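# Extract every protruding nail using a held tool

## Task

Get every nail that stands up out of its hole. If the robot's own body contacts a protruding nail before it has been extracted, the task may fail. A nail left dangling from a gripped tool directly above a nail hole is not counted as removed. A pulled nail may land a little way off from a tool without harm. Whatever the robot is still gripping at the finish may drop.

## Robot and tools

Robot: two arms, left_arm and right_arm, each ending in a two-finger gripper. Base positions in the scene frame: left_arm (-0.003, +0.301, 0) m, right_arm (+0.006, -0.344, 0) m, each with quat_wxyz (+1.000, 0, 0, +0.004). A camera stand sits behind the arms. Loose objects may occasionally get a brief nudge.

Frames. Scene frame: origin at table-top height, halfway between the nominal bases; +z up, +x out across the table, left_arm toward +y (arm names do not match image sides). Each arm's reported hand pose (end_effector_position in metres, end_effector_quat_wxyz) is in that arm's own base frame and may be off by a few centimetres. Fixed cameras and the table use the scene frame. Motion offsets use the axes of that arm's current Hand target. Gripper axes: fingers point along +z, open and close along y; the reported position is between the pads, roughly 1 cm behind the tips.

A row is always 14 numbers, each in [-1, 1], covering both arms even when one stays still: left_arm dx, dy, dz, rx, ry, rz, opening, then the same seven for right_arm. dx..rz are an offset (not a pose) from the Hand target as it stood when the action or move began; 1.0 equals 0.6 m of travel or 180 degrees of turn, and rx, ry, rz form a single rotation vector. The opening is absolute: +1 fully open (0.094 m), -1 closed. Sending six zeros re-requests the current Hand target. Sending an offset again moves further. To keep a gripper unchanged, resend its present opening, since 0 means half-closed.

execute_actions(actions, cameras): actions is a list of up to 15 actions; each is a table of up to 15 rows, one per 1/30 s step; a short table repeats its last row. Every row counts from the action's start pose, not from the previous row. Images come back only if actions is empty or cameras names some. cameras: list of names, ["all"], or [] for none.

move(target, speed, blend, opening_speed, grip_force, blocking, cameras): drives each gripper in a straight line toward target, either one 14-number row or a list of up to 15 rows, all offsets from the same starting Hand targets. speed in m/s, 0.002 to 4.3, default 0.25 (turns up to twice that in rad/s); one value or one per target. blend in m rounds corners between listed targets; 0 stops at each. opening_speed: rate of opening change per second on the -1..+1 scale, at least 0.2; use it to close gently. grip_force: newtons per pad, 10 to 50 (full), one value or one per arm; it persists, and lower values make closing slow. blocking=false returns after about 0.5 s while the move continues. Paths ignore obstacles and the other arm; the gripper lags and may overshoot, more at speed or with a nearly straight arm. Avoid paths near an arm's own base. Total path time is capped at 10 s.

wait(seconds 0 to 10, cameras): lets time pass with commands held. stop(cameras): brakes a running move. zoom_image(camera, region [x0, y0, x1, y1] in pixels from the top-left, at most 504 by 504): enlarges part of the latest image from cam_high (896x504), cam_low (896x504), cam_left_wrist (672x504) or cam_right_wrist (672x504). finished_scene(scene): closes the current scene, given by its number; irreversible.

Results. Each result gives the robot state. Hand target is the last commanded pose after clipping; orientation commands are clipped to 40 degrees from the measured one. Grippers often settle a few centimetres short from friction or weight; a fresh command (even zeros) re-requests it. Tool commands lists current openings. grip_measured is the measured opening on the command scale, reading slightly wide when empty and up to about 0.064 narrower than a hard gripped part. grip_effort_nm is the gripper motor's averaged effort (negative closing), not pad force. Joint velocities may read within noise. Joint torques include arm weight and have offsets; items 3 and 4 wrap at ±28 N m. The move: line states the ending (done, off_target, moving, held, fault) and limits such as limits=paced (pose clipped) or limits=held (steps withheld). done means within 10 mm and 2 degrees.

Joint ranges (rad): waist -2.880 to 2.880, shoulder 0.000 to 3.142, elbow 0.000 to 3.019 (straight at 2.964), wrist pitch -1.693 to 1.571, wrist yaw -1.571 to 1.571, wrist roll -2.094 to 2.094.

Cautions. Never touch a standing nail with the gripper; use a tool. Do not drop items, release moving parts, or let anything leave the table. Avoid fast impacts and hard presses on fixed or heavy objects; approach slowly and do not aim far past contact. A blocked arm keeps pushing until commanded back past its gripper. Keep the arms, grippers and wrist cameras apart: the clearance check does not protect them, and closing on the other arm's fingers counts as a collision. Holding loads, stretched poses and pushing at unreachable poses heat motors; a MOTOR HOT line appears at 85 °C, and at 100 °C an OVER-TEMPERATURE FAULT drops that arm for 30 to 60 s or more. Release any held tool safely before finishing.

Each tool is called after ">>>" as name([rows], argument=value, ...), one row to a line, values as JSON.

## Session

>>> execute_actions(actions=[])

Scene clock: 0.00 s.
left_arm: end_effector_position=(+0.5786, -0.3179, +0.3587) grip_measured=+1.000 grip_effort_nm=n/a end_effector_quat_wxyz=(+0.157, +0.365, +0.915, -0.066) | right_arm: end_effector_position=(+0.2685, -0.0933, +0.2476) grip_measured=+1.000 grip_effort_nm=n/a end_effector_quat_wxyz=(+0.306, +0.656, +0.685, -0.081)
Joint positions: left_arm=[-0.475 1.943 2.302 -1.602 0.1 0.266 0.094] | right_arm=[-0.017 0.794 0.813 -1.208 0.532 1.405 0.094]
Joint velocities: within noise
Joint torques (N m): no reading
Heat: left arm: hottest wrist yaw 22 °C; right arm: hottest shoulder 21 °C.
Hand target: left_arm +0.5811, -0.3192, +0.3717; +0.172, +0.365, +0.913, -0.068 | right_arm +0.2732, -0.0934, +0.2575; +0.313, +0.657, +0.682, -0.074
Tool commands: left_gripper/opening=+1.0 right_gripper/opening=+1.0

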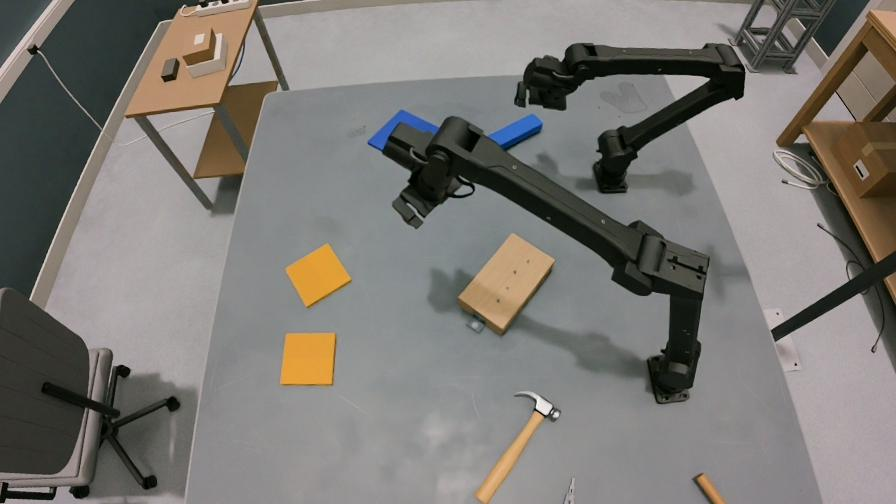

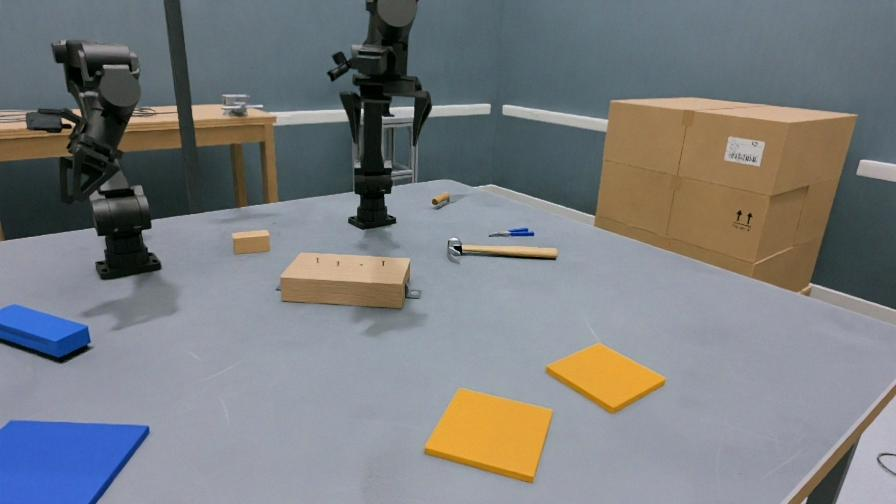

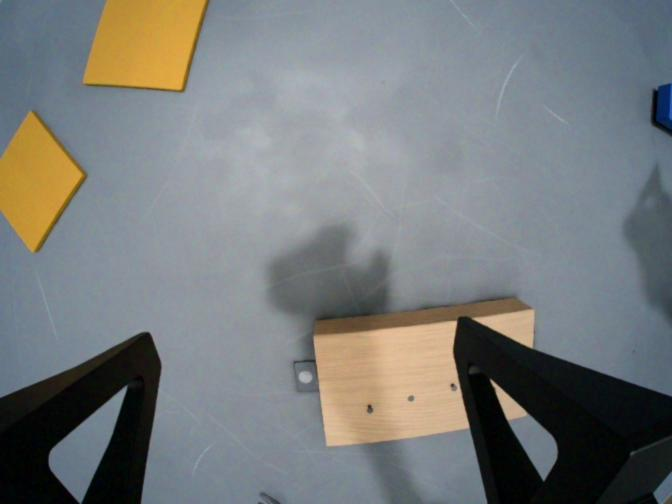

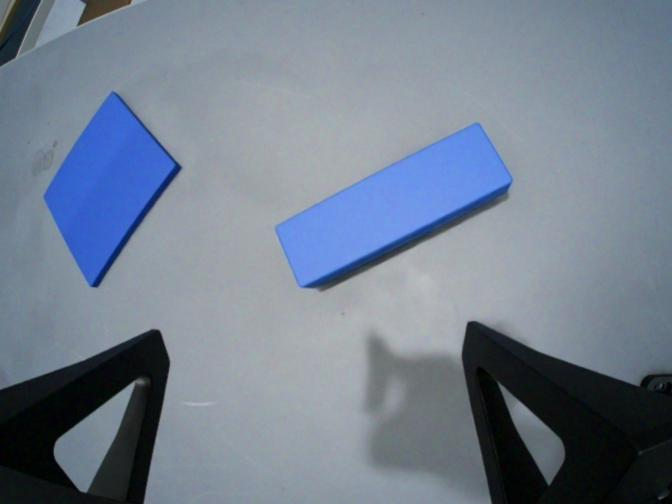

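>>> zoom_image(camera="cam_high", region=[440, 220, 580, 350])

>>> zoom_image(camera="cam_low", region=[220, 220, 440, 320])

>>> zoom_image(camera="cam_low", region=[420, 180, 600, 280])

>>> zoom_image(camera="cam_high", region=[440, 370, 760, 504])

>>> zoom_image(camera="cam_left_wrist", region=[280, 280, 560, 504])

Scaled by 3.600 from the camera's 896x504 image, which has a finer 1280x720 frame.

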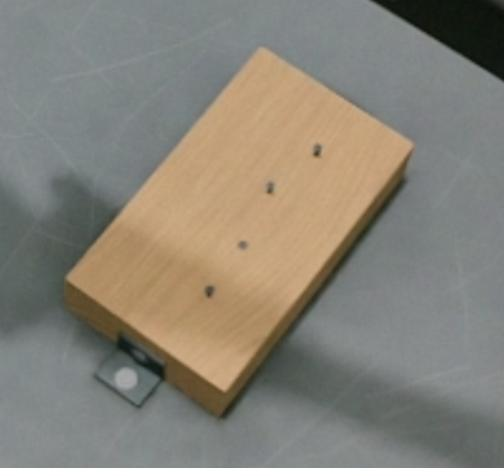

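Scaled by 2.291 from the camera's 896x504 image, which has a finer 1280x720 frame.

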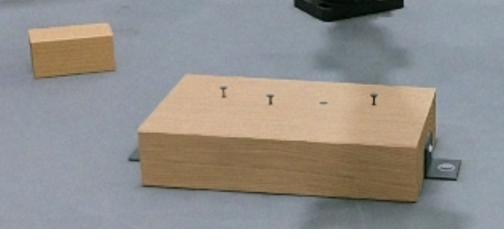

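Scaled by 2.800 from the camera's 896x504 image, which has a finer 1280x720 frame.

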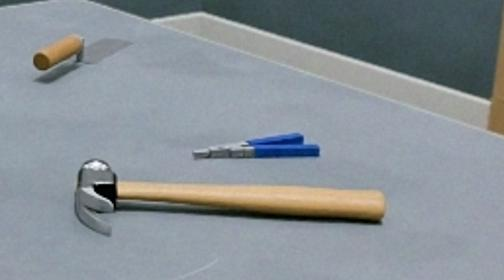

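Scaled by 1.575 from the camera's 896x504 image, which has a finer 1280x720 frame.

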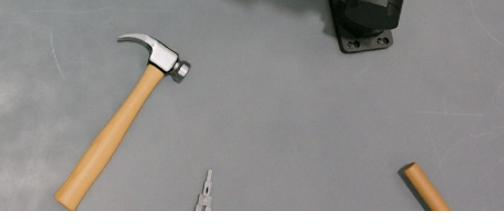

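Scaled by 1.800 from the camera's 672x504 image, which has a finer 960x720 frame.

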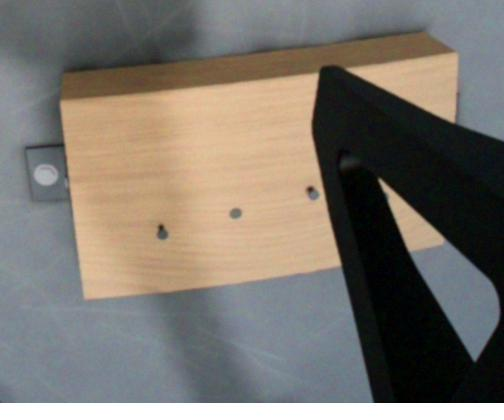

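>>> move(target=[0.598,0.318,-0.068,-0.084,0.098,-0.448,1,0,0,0,0,0,0,1], cameras=["all"])

Scene clock: 7.33 s.
left_arm: end_effector_position=(+0.4645, +0.0563, +0.2745) grip_measured=+1.000 grip_effort_nm=0.00 end_effector_quat_wxyz=(-0.001, -0.319, +0.948, -0.001) | right_arm: end_effector_position=(+0.2685, -0.0933, +0.2476) grip_measured=+1.000 grip_effort_nm=-0.04 end_effector_quat_wxyz=(+0.306, +0.656, +0.685, -0.081)
Joint positions: left_arm=[0.122 1.563 1.596 -1.606 0.002 -0.527 0.094] | right_arm=[-0.017 0.794 0.813 -1.208 0.532 1.405 0.094]
Joint torques (N m): left_arm=[1.44 -14.33 8.05 -0.29 -0.22 -0.25] | right_arm=[0.85 -2.96 9.84 0.72 0.44 -0.16]
Heat: left arm: hottest wrist yaw 22 °C; right arm: hottest shoulder 21 °C.
Hand target: left_arm +0.4594, +0.0597, +0.2799; +0.000, -0.326, +0.945, +0.000 | right_arm +0.2732, -0.0934, +0.2575; +0.313, +0.657, +0.682, -0.074
Off the commanded pose: left_arm 0.008 m, 1 deg | right_arm 0.011 m, 1 deg.
move: off_target (right_arm)

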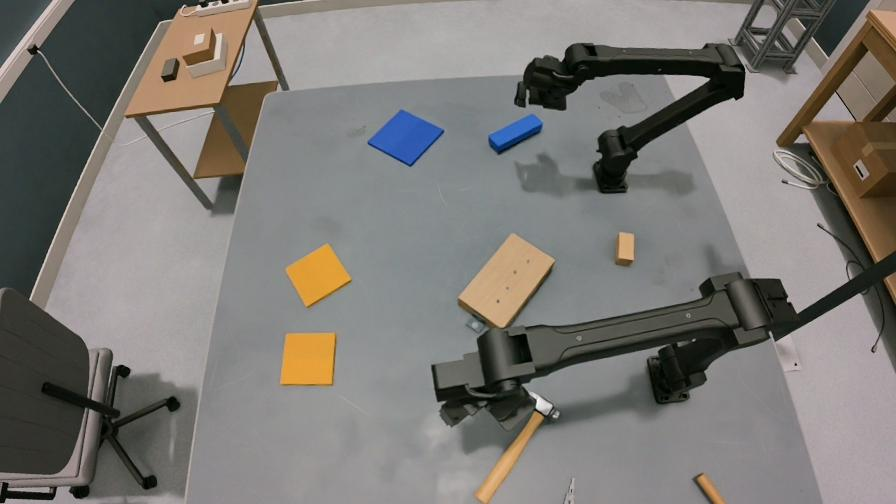

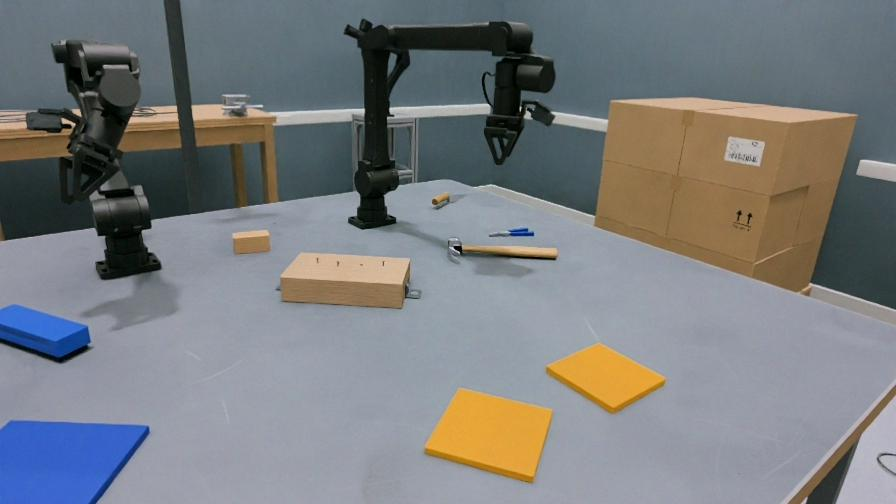

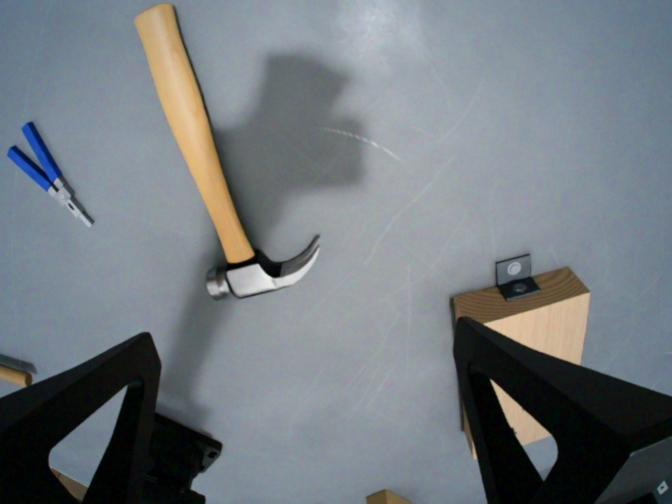

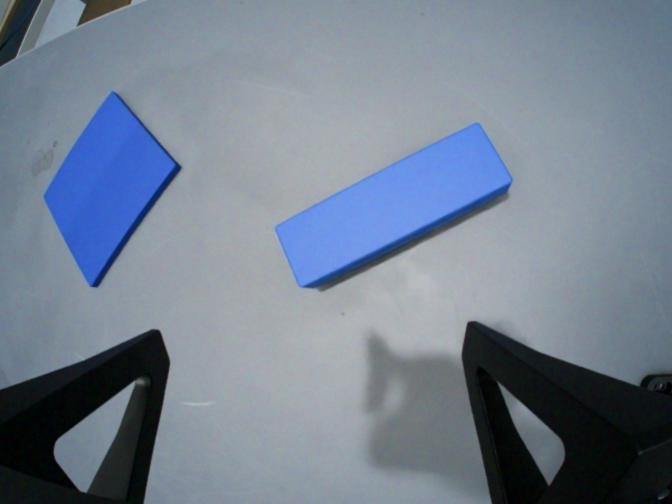

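>>> move(target=[0,0,0.167,0,0,-0.078,1,0,0,0,0,0,0,1], cameras=["cam_left_wrist","cam_high"])

Scene clock: 9.43 s.
left_arm: end_effector_position=(+0.4568, +0.0554, +0.1832) grip_measured=+1.000 grip_effort_nm=0.00 end_effector_quat_wxyz=(-0.002, -0.432, +0.902, +0.000) | right_arm: end_effector_position=(+0.2685, -0.0933, +0.2476) grip_measured=+1.000 grip_effort_nm=-0.04 end_effector_quat_wxyz=(+0.306, +0.656, +0.685, -0.081)
Joint positions: left_arm=[0.122 1.564 1.357 -1.367 0.002 -0.772 0.094] | right_arm=[-0.017 0.794 0.813 -1.208 0.532 1.405 0.094]
Joint torques (N m): left_arm=[1.44 -12.1 7.9 0.49 -0.24 -0.22] | right_arm=[0.67 -2.49 9.66 0.95 0.48 -0.15]
Heat: left arm: hottest wrist yaw 22 °C; right arm: hottest shoulder 21 °C.
Hand target: left_arm +0.4594, +0.0598, +0.1796; +0.000, -0.440, +0.898, +0.000 | right_arm +0.2732, -0.0934, +0.2575; +0.313, +0.657, +0.682, -0.074
Off the commanded pose: left_arm 0.006 m, 1 deg | right_arm 0.011 m, 1 deg.
move: off_target (right_arm)
Images, in order (width x height): cam_high 896x504, cam_left_wrist 672x504.

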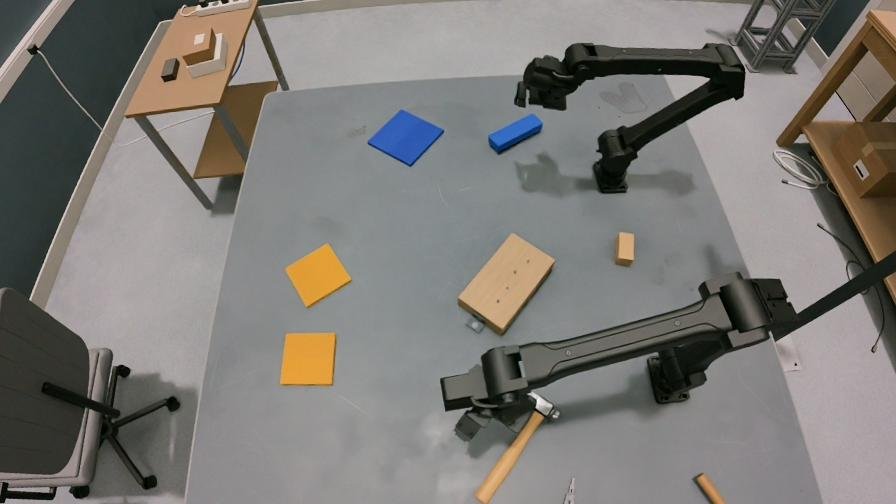

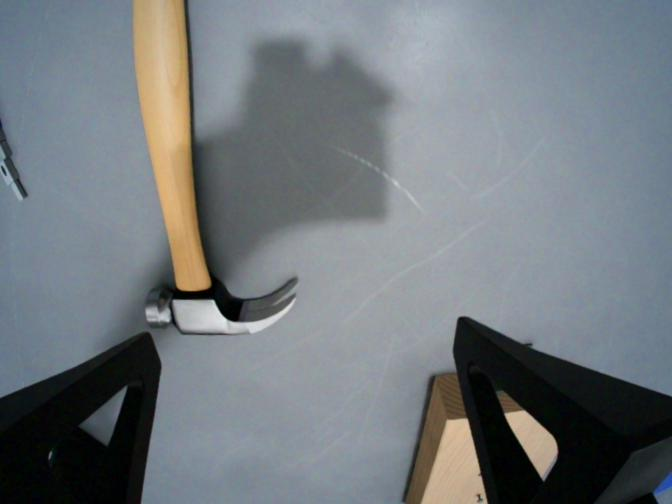

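>>> move(target=[0,0.18,0.0,0,0,-0.03,1,0,0,0,0,0,0,1], cameras=["cam_left_wrist","cam_low"])

Scene clock: 11.73 s.
left_arm: end_effector_position=(+0.3734, +0.1221, +0.1784) grip_measured=+1.000 grip_effort_nm=0.00 end_effector_quat_wxyz=(-0.007, -0.481, +0.877, +0.003) | right_arm: end_effector_position=(+0.2685, -0.0933, +0.2476) grip_measured=+1.000 grip_effort_nm=-0.04 end_effector_quat_wxyz=(+0.306, +0.656, +0.685, -0.081)
Joint positions: left_arm=[0.316 1.402 1.167 -1.351 -0.003 -0.687 0.094] | right_arm=[-0.017 0.794 0.813 -1.208 0.532 1.405 0.094]
Joint torques (N m): left_arm=[1.61 -10.58 7.75 0.47 -0.05 -0.05] | right_arm=[0.38 -2.49 9.83 0.85 0.44 -0.16]
Heat: left arm: hottest wrist yaw 22 °C; right arm: hottest shoulder 21 °C.
Hand target: left_arm +0.3741, +0.1260, +0.1797; +0.000, -0.481, +0.876, +0.000 | right_arm +0.2732, -0.0934, +0.2575; +0.313, +0.657, +0.682, -0.074
Off the commanded pose: left_arm 0.004 m, 1 deg | right_arm 0.011 m, 1 deg.
move: off_target (right_arm)
Images, in order (width x height): cam_low 896x504, cam_left_wrist 672x504.

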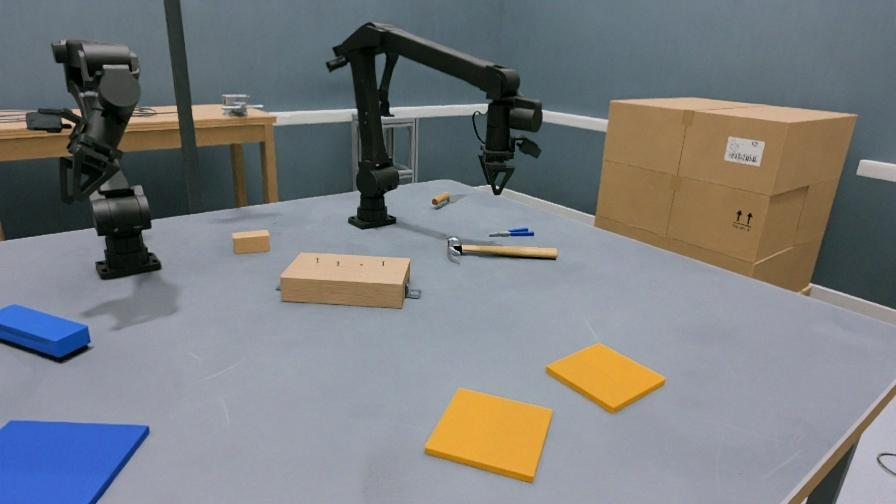

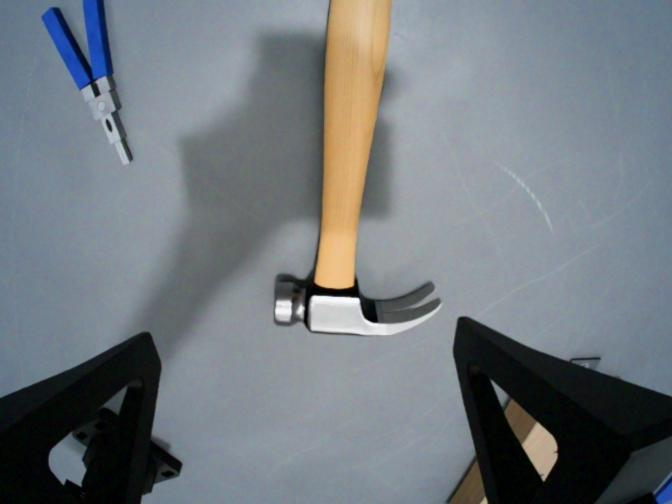

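>>> move(target=[0,-0.02,0.13,0,0,0.018,1,0,0,0,0,0,0,1], cameras=["cam_left_wrist","cam_low","cam_high"])

Scene clock: 13.13 s.
left_arm: end_effector_position=(+0.3782, +0.1237, +0.1019) grip_measured=+1.000 grip_effort_nm=-0.01 end_effector_quat_wxyz=(-0.005, -0.466, +0.885, +0.002) | right_arm: end_effector_position=(+0.2685, -0.0933, +0.2476) grip_measured=+1.000 grip_effort_nm=-0.04 end_effector_quat_wxyz=(+0.306, +0.656, +0.685, -0.081)
Joint positions: left_arm=[0.316 1.482 1.038 -1.139 -0.003 -0.653 0.094] | right_arm=[-0.017 0.794 0.813 -1.208 0.532 1.405 0.094]
Joint torques (N m): left_arm=[-0.32 -10.23 7.6 0.47 -0.03 -0.09] | right_arm=[0.79 -2.26 9.68 0.88 0.43 -0.17]
Heat: left arm: hottest wrist yaw 22 °C; right arm: hottest shoulder 21 °C.
Hand target: left_arm +0.3843, +0.1197, +0.1017; +0.000, -0.456, +0.890, +0.000 | right_arm +0.2732, -0.0934, +0.2575; +0.313, +0.657, +0.682, -0.074
Off the commanded pose: left_arm 0.007 m, 1 deg | right_arm 0.011 m, 1 deg.
move: off_target (right_arm)
Images, in order (width x height): cam_high 896x504, cam_low 896x504, cam_left_wrist 672x504.

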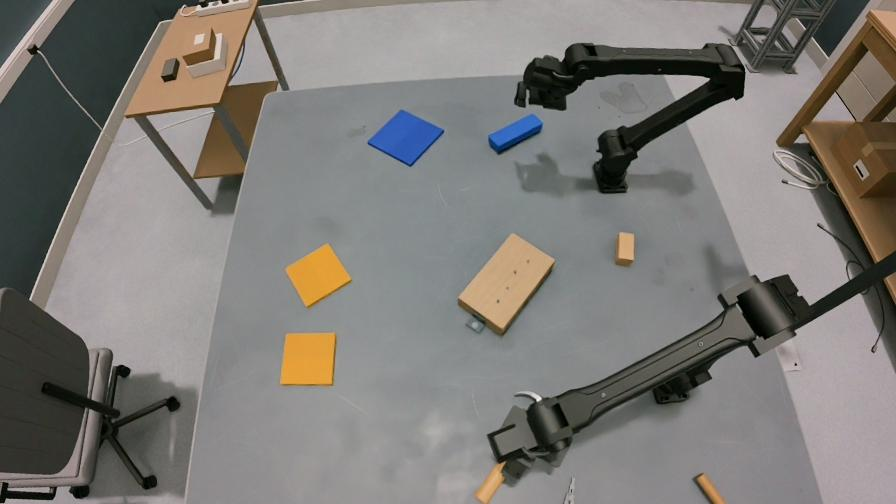

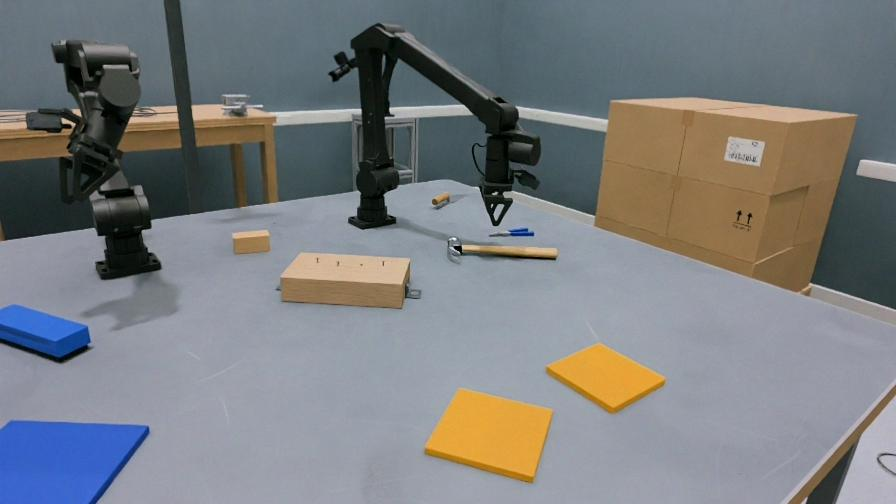

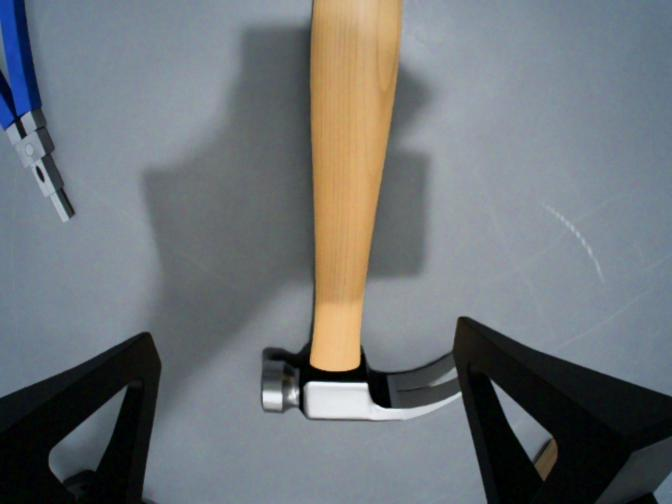

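>>> move(target=[0,-0.012,0.083,0,0,0.012,1,0,0,0,0,0,0,1], cameras=["cam_left_wrist","cam_low"])

>>> zoom_image(camera="cam_low", region=[420, 160, 600, 280])

Scene clock: 14.47 s.
left_arm: end_effector_position=(+0.3848, +0.1199, +0.0534) grip_measured=+1.000 grip_effort_nm=0.00 end_effector_quat_wxyz=(-0.004, -0.449, +0.893, +0.002) | right_arm: end_effector_position=(+0.2685, -0.0933, +0.2476) grip_measured=+1.000 grip_effort_nm=-0.04 end_effector_quat_wxyz=(+0.306, +0.656, +0.685, -0.081)
Joint positions: left_arm=[0.302 1.559 0.981 -1.001 -0.003 -0.63 0.094] | right_arm=[-0.017 0.794 0.813 -1.208 0.532 1.405 0.094]
Joint torques (N m): left_arm=[-0.21 -10.52 7.01 0.5 -0.03 -0.06] | right_arm=[0.97 -2.67 9.85 0.98 0.41 -0.15]
Heat: left arm: hottest wrist yaw 22 °C; right arm: hottest shoulder 21 °C.
Hand target: left_arm +0.3902, +0.1155, +0.0520; +0.000, -0.440, +0.898, +0.000 | right_arm +0.2732, -0.0934, +0.2575; +0.313, +0.657, +0.682, -0.074
Off the commanded pose: left_arm 0.007 m, 1 deg | right_arm 0.011 m, 1 deg.
move: off_target (right_arm)
Images, in order (width x height): cam_low 896x504, cam_left_wrist 672x504.

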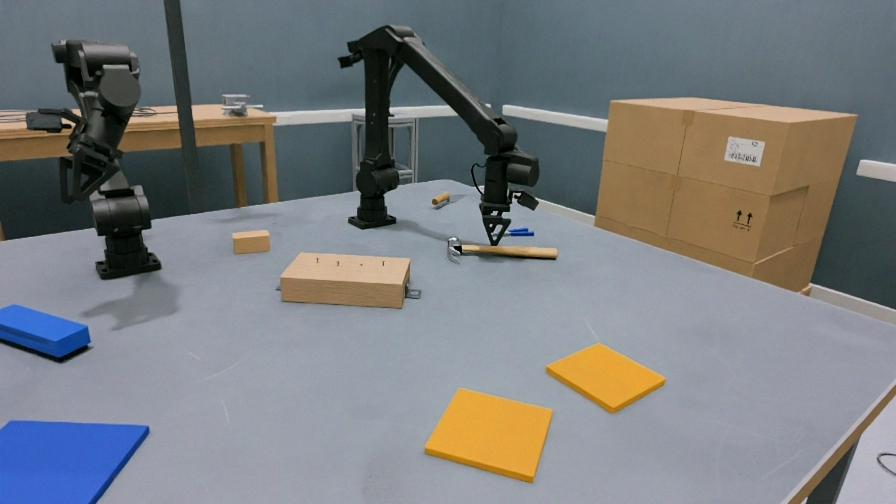

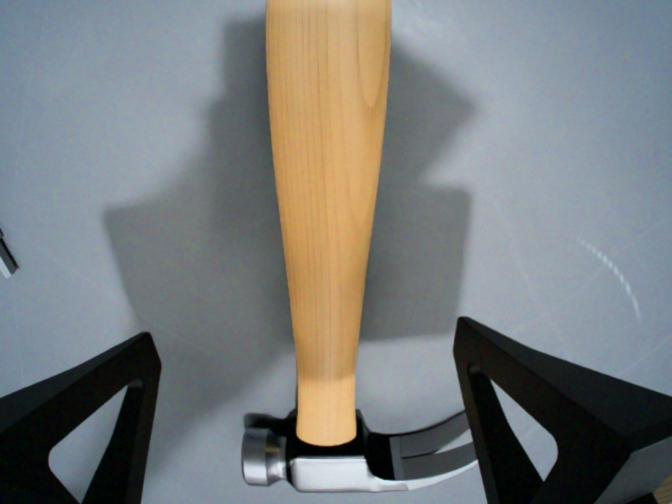

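Scaled by 2.800 from the camera's 896x504 image, which has a finer 1280x720 frame.

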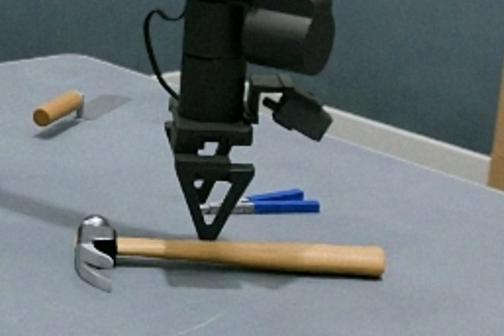

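>>> move([
  [0,-0.009,0.052,0,0,0.0,1,0,0,0,0,0,0,1],
  [0,-0.009,0.052,0,0,0.0,-0.6,0,0,0,0,0,0,1],
], opening_speed=1, speed=0.1, cameras=["cam_low","cam_left_wrist"])

>>> zoom_image(camera="cam_low", region=[420, 160, 600, 280])

Scene clock: 17.60 s.
left_arm: end_effector_position=(+0.3916, +0.1168, +0.0244) grip_measured=-0.457 grip_effort_nm=-1.03 end_effector_quat_wxyz=(+0.000, -0.442, +0.897, +0.001) | right_arm: end_effector_position=(+0.2685, -0.0933, +0.2476) grip_measured=+1.000 grip_effort_nm=-0.04 end_effector_quat_wxyz=(+0.306, +0.656, +0.685, -0.081)
Joint positions: left_arm=[0.29 1.615 0.957 -0.913 -0.002 -0.626 0.025] | right_arm=[-0.017 0.794 0.813 -1.208 0.532 1.405 0.094]
Joint torques (N m): left_arm=[-0.09 -10.7 6.49 0.4 -0.07 -0.22] | right_arm=[0.73 -2.43 9.8 0.79 0.49 -0.15]
Heat: left arm: hottest wrist yaw 22 °C; right arm: hottest elbow 22 °C.
Hand target: left_arm +0.3944, +0.1123, +0.0208; +0.000, -0.440, +0.898, +0.000 | right_arm +0.2732, -0.0934, +0.2575; +0.313, +0.657, +0.682, -0.074
Off the commanded pose: left_arm 0.007 m, 0 deg | right_arm 0.011 m, 1 deg.
move: off_target (right_arm)
Images, in order (width x height): cam_low 896x504, cam_left_wrist 672x504.

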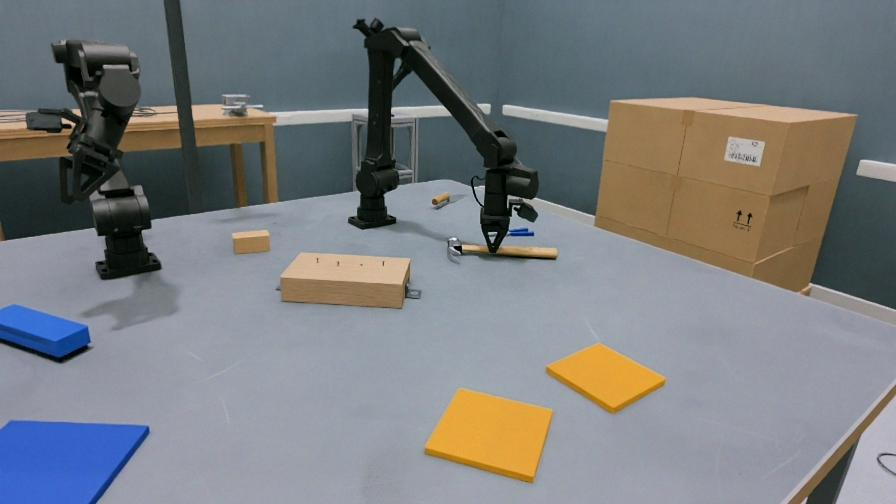

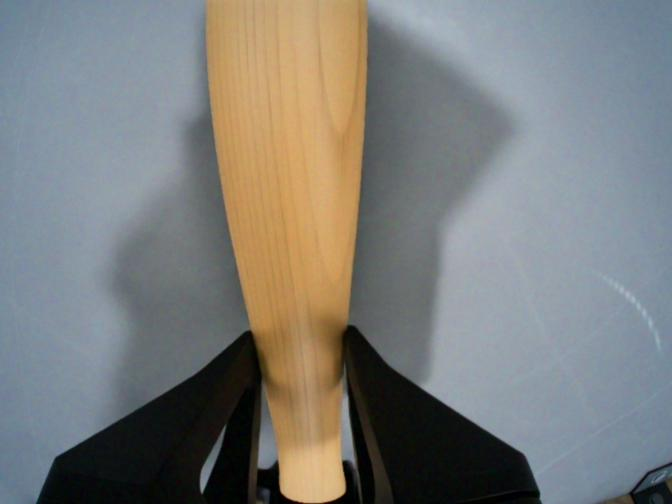

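Scaled by 2.800 from the camera's 896x504 image, which has a finer 1280x720 frame.

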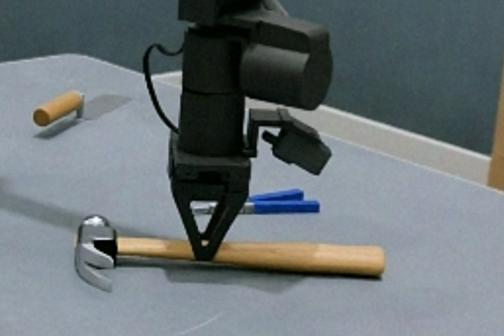

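>>> move([
  [0,0,-0.167,0,0,0,-0.6,0,0,0,0,0,0,1],
  [0.397,-0.366,-0.167,0,0,0.29,-0.6,0,0,0,0,0,0,1],
], cameras=["all"], blend=0.03)

Scene clock: 20.90 s.
left_arm: end_effector_position=(+0.3875, -0.1858, +0.0857) grip_measured=-0.457 grip_effort_nm=-1.04 end_effector_quat_wxyz=(-0.045, +0.001, +0.999, +0.027) | right_arm: end_effector_position=(+0.2685, -0.0933, +0.2476) grip_measured=+1.000 grip_effort_nm=-0.04 end_effector_quat_wxyz=(+0.306, +0.656, +0.685, -0.081)
Joint positions: left_arm=[-0.45 1.636 1.17 -1.209 -0.01 -0.448 0.025] | right_arm=[-0.017 0.794 0.813 -1.208 0.532 1.405 0.094]
Joint torques (N m): left_arm=[-0.09 -13.63 13.53 -0.14 0.32 -0.3] | right_arm=[0.38 -2.84 9.84 0.92 0.39 -0.16]
Heat: left arm: hottest elbow 22 °C; right arm: hottest elbow 22 °C.
Hand target: left_arm +0.4218, -0.2106, +0.1207; +0.000, +0.000, +1.000, +0.000 | right_arm +0.2732, -0.0934, +0.2575; +0.313, +0.657, +0.682, -0.074
Off the commanded pose: left_arm 0.055 m, 6 deg | right_arm 0.011 m, 1 deg.
move: off_target (left_arm, right_arm)

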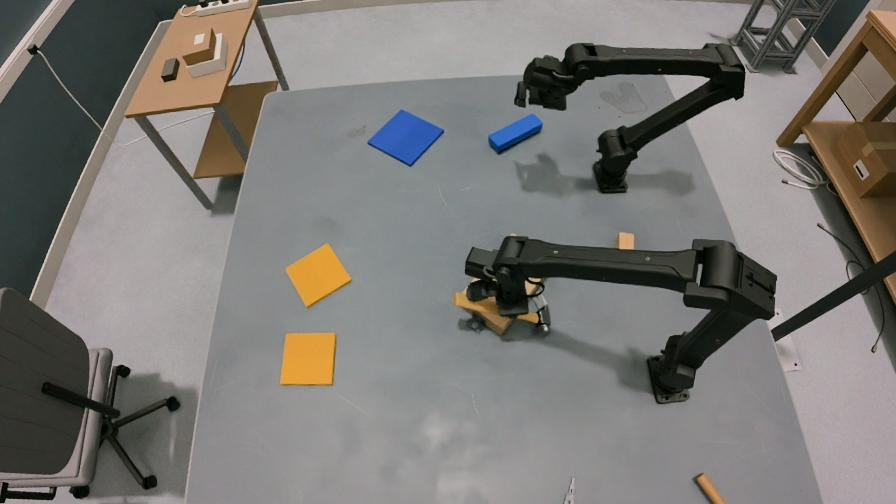

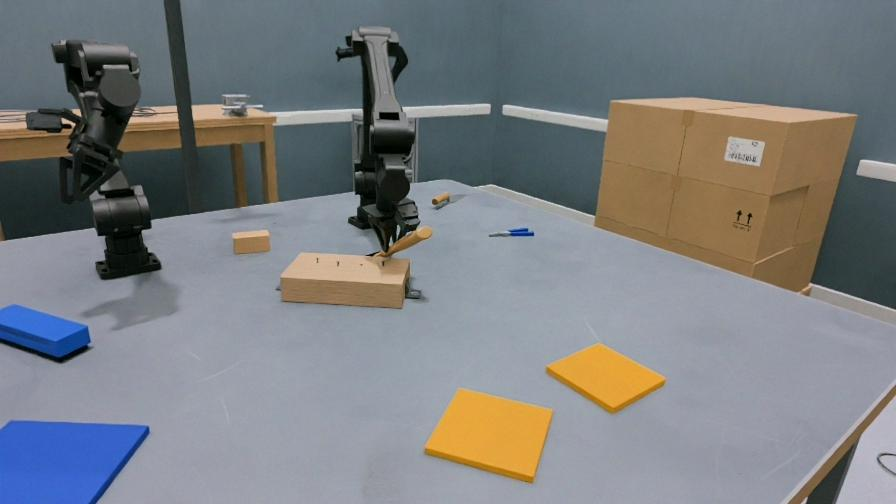

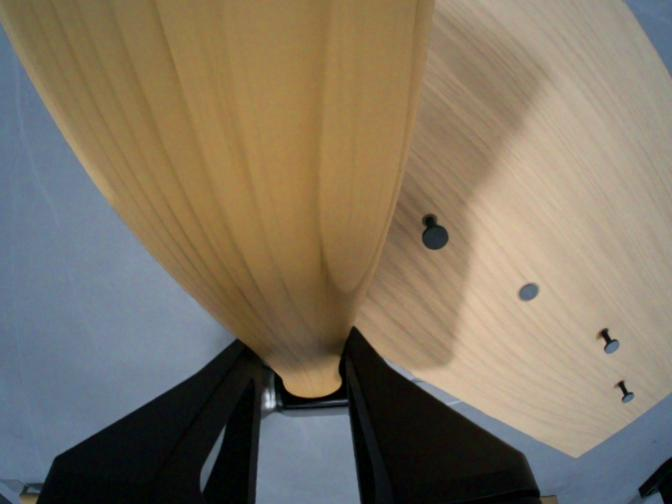

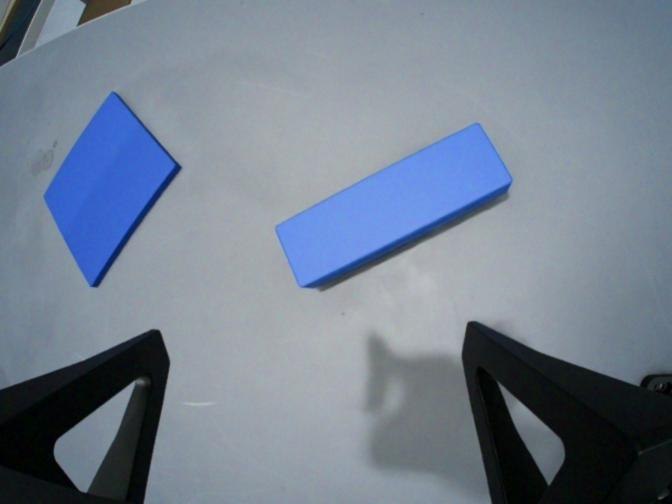

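>>> move([
  [0.057,0.09,0,0,0,0,-0.6,0,0,0,0,0,0,1],
  [0.057,0.09,-0.2,0,0,0,-0.6,0,0,0,0,0,0,1],
], cameras=["all"], blend=0.03)

Scene clock: 22.67 s.
left_arm: end_effector_position=(+0.3699, -0.1521, +0.2074) grip_measured=-0.457 grip_effort_nm=-1.03 end_effector_quat_wxyz=(-0.030, +0.000, +0.999, +0.017) | right_arm: end_effector_position=(+0.2685, -0.0933, +0.2476) grip_measured=+1.000 grip_effort_nm=-0.04 end_effector_quat_wxyz=(+0.306, +0.656, +0.685, -0.081)
Joint positions: left_arm=[-0.393 1.44 1.282 -1.482 -0.008 -0.392 0.025] | right_arm=[-0.017 0.794 0.813 -1.208 0.532 1.405 0.094]
Joint torques (N m): left_arm=[1.61 -11.93 13.07 -0.76 0.17 -0.05] | right_arm=[0.38 -2.67 9.87 1.13 0.47 -0.13]
Heat: left arm: hottest elbow 23 °C; right arm: hottest elbow 22 °C.
Hand target: left_arm +0.3876, -0.1566, +0.2407; +0.000, +0.000, +1.000, +0.000 | right_arm +0.2732, -0.0934, +0.2575; +0.313, +0.657, +0.682, -0.074
Off the commanded pose: left_arm 0.038 m, 4 deg | right_arm 0.011 m, 1 deg.
move: off_target (left_arm, right_arm)

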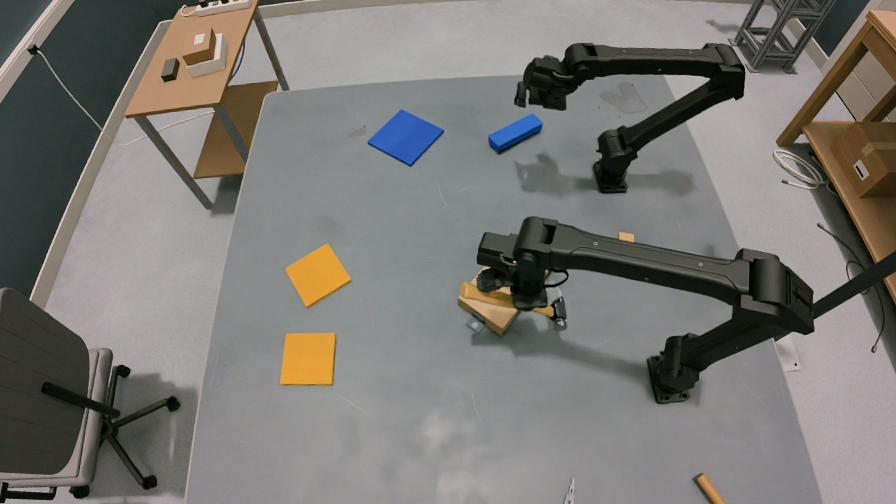

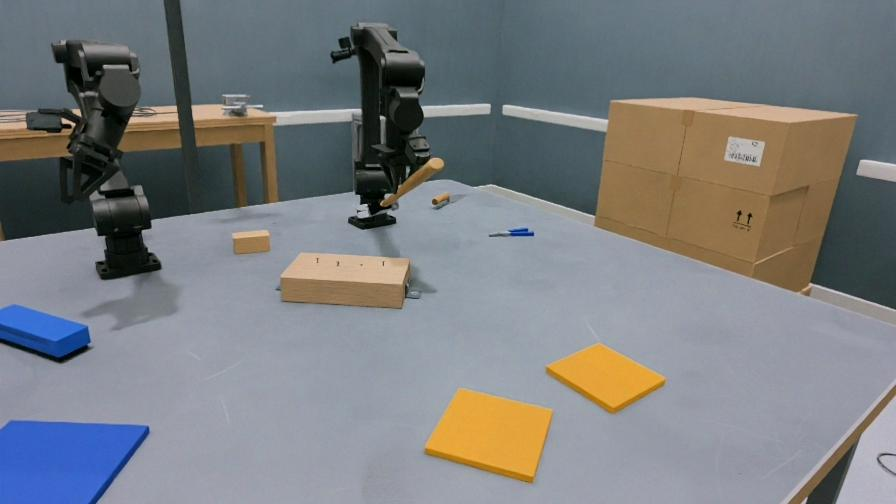

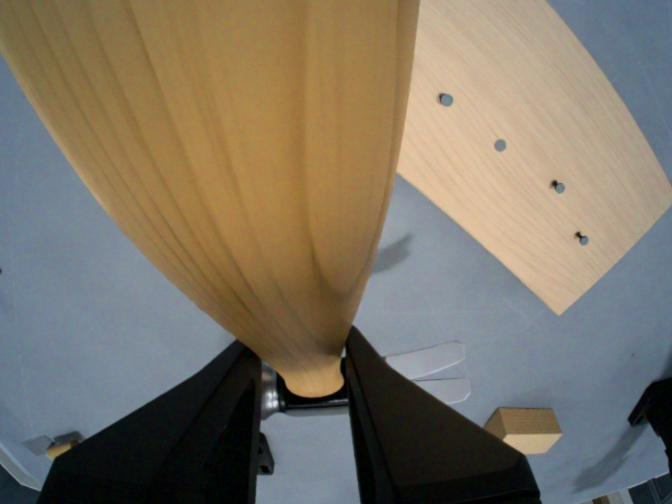

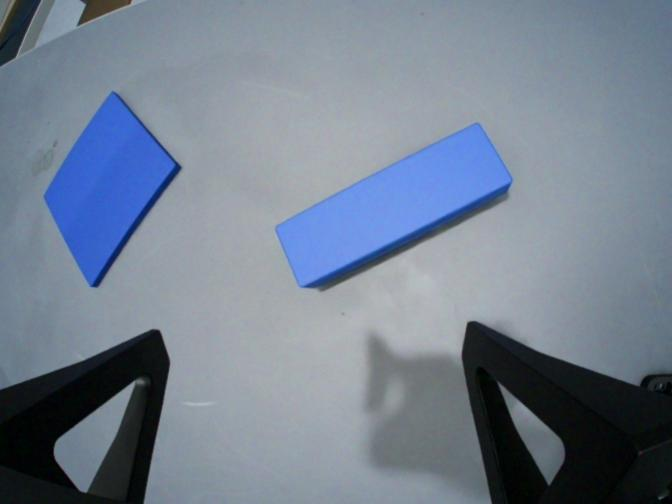

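>>> move([
  [0,0,-0.12,0,0,0,-0.6,0,0,0,0,0,0,1],
  [-0.292,-0.455,-0.1,0,0,0,-0.6,0,0,0,0,0,0,1],
], cameras=["all"], blend=0.03)

Scene clock: 26.17 s.
left_arm: end_effector_position=(+0.5572, -0.4213, +0.2462) grip_measured=-0.457 grip_effort_nm=-1.04 end_effector_quat_wxyz=(+0.051, +0.003, +0.998, -0.037) | right_arm: end_effector_position=(+0.2685, -0.0933, +0.2476) grip_measured=+1.000 grip_effort_nm=-0.04 end_effector_quat_wxyz=(+0.306, +0.656, +0.685, -0.081)
Joint positions: left_arm=[-0.647 2.189 2.434 -1.689 -0.003 -0.641 0.025] | right_arm=[-0.017 0.794 0.813 -1.208 0.532 1.405 0.094]
Joint torques (N m): left_arm=[0.5 -25.11 14.02 -0.12 -0.06 -0.25] | right_arm=[0.32 -2.78 9.91 1.01 0.41 -0.17]
Heat: left arm: hottest elbow 24 °C; right arm: hottest elbow 23 °C.
Hand target: left_arm +0.5626, -0.4299, +0.3005; +0.000, +0.000, +1.000, +0.000 | right_arm +0.2732, -0.0934, +0.2575; +0.313, +0.657, +0.682, -0.074
Off the commanded pose: left_arm 0.055 m, 7 deg | right_arm 0.011 m, 1 deg.
joint sent to its limit (left arm) — joint 4 (wrist pitch), lower limit. The joint targets are off in position and orientation.
move: off_target (left_arm, right_arm)

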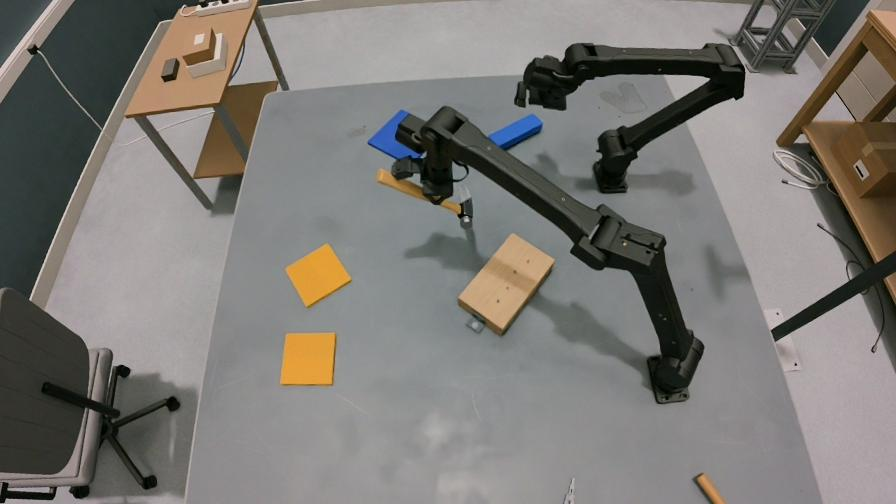

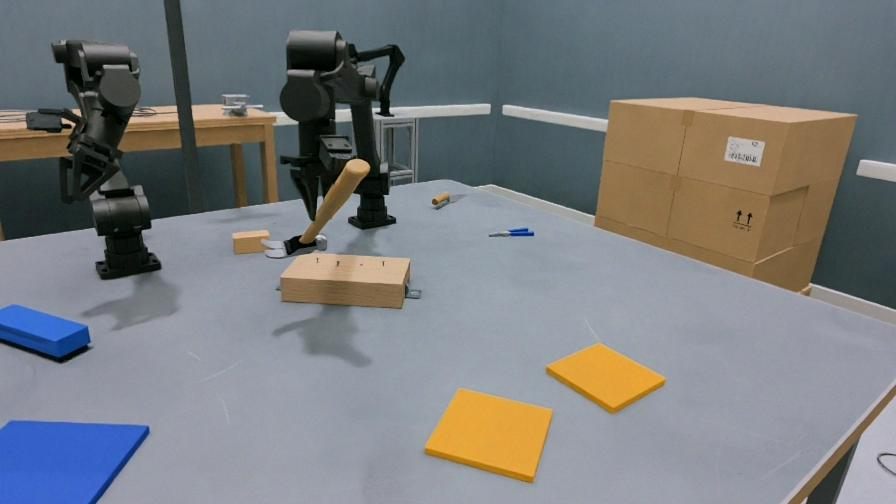

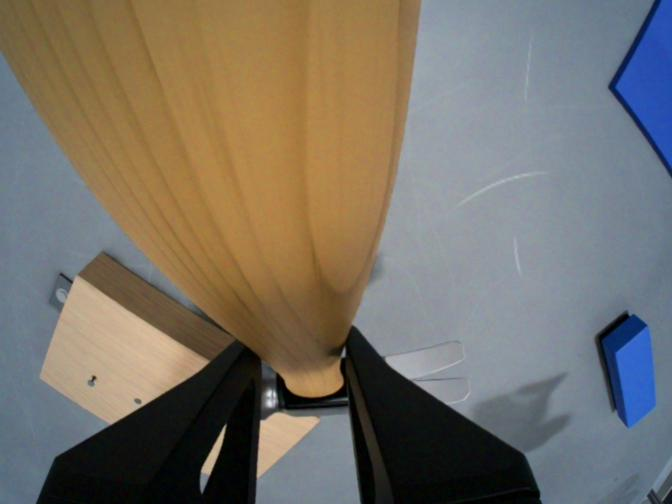

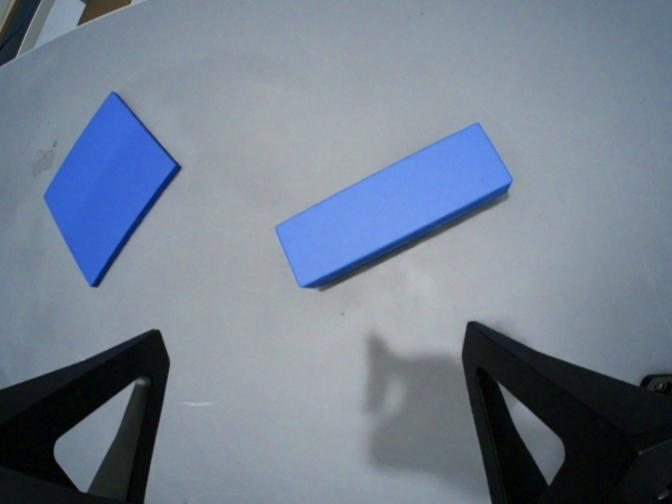

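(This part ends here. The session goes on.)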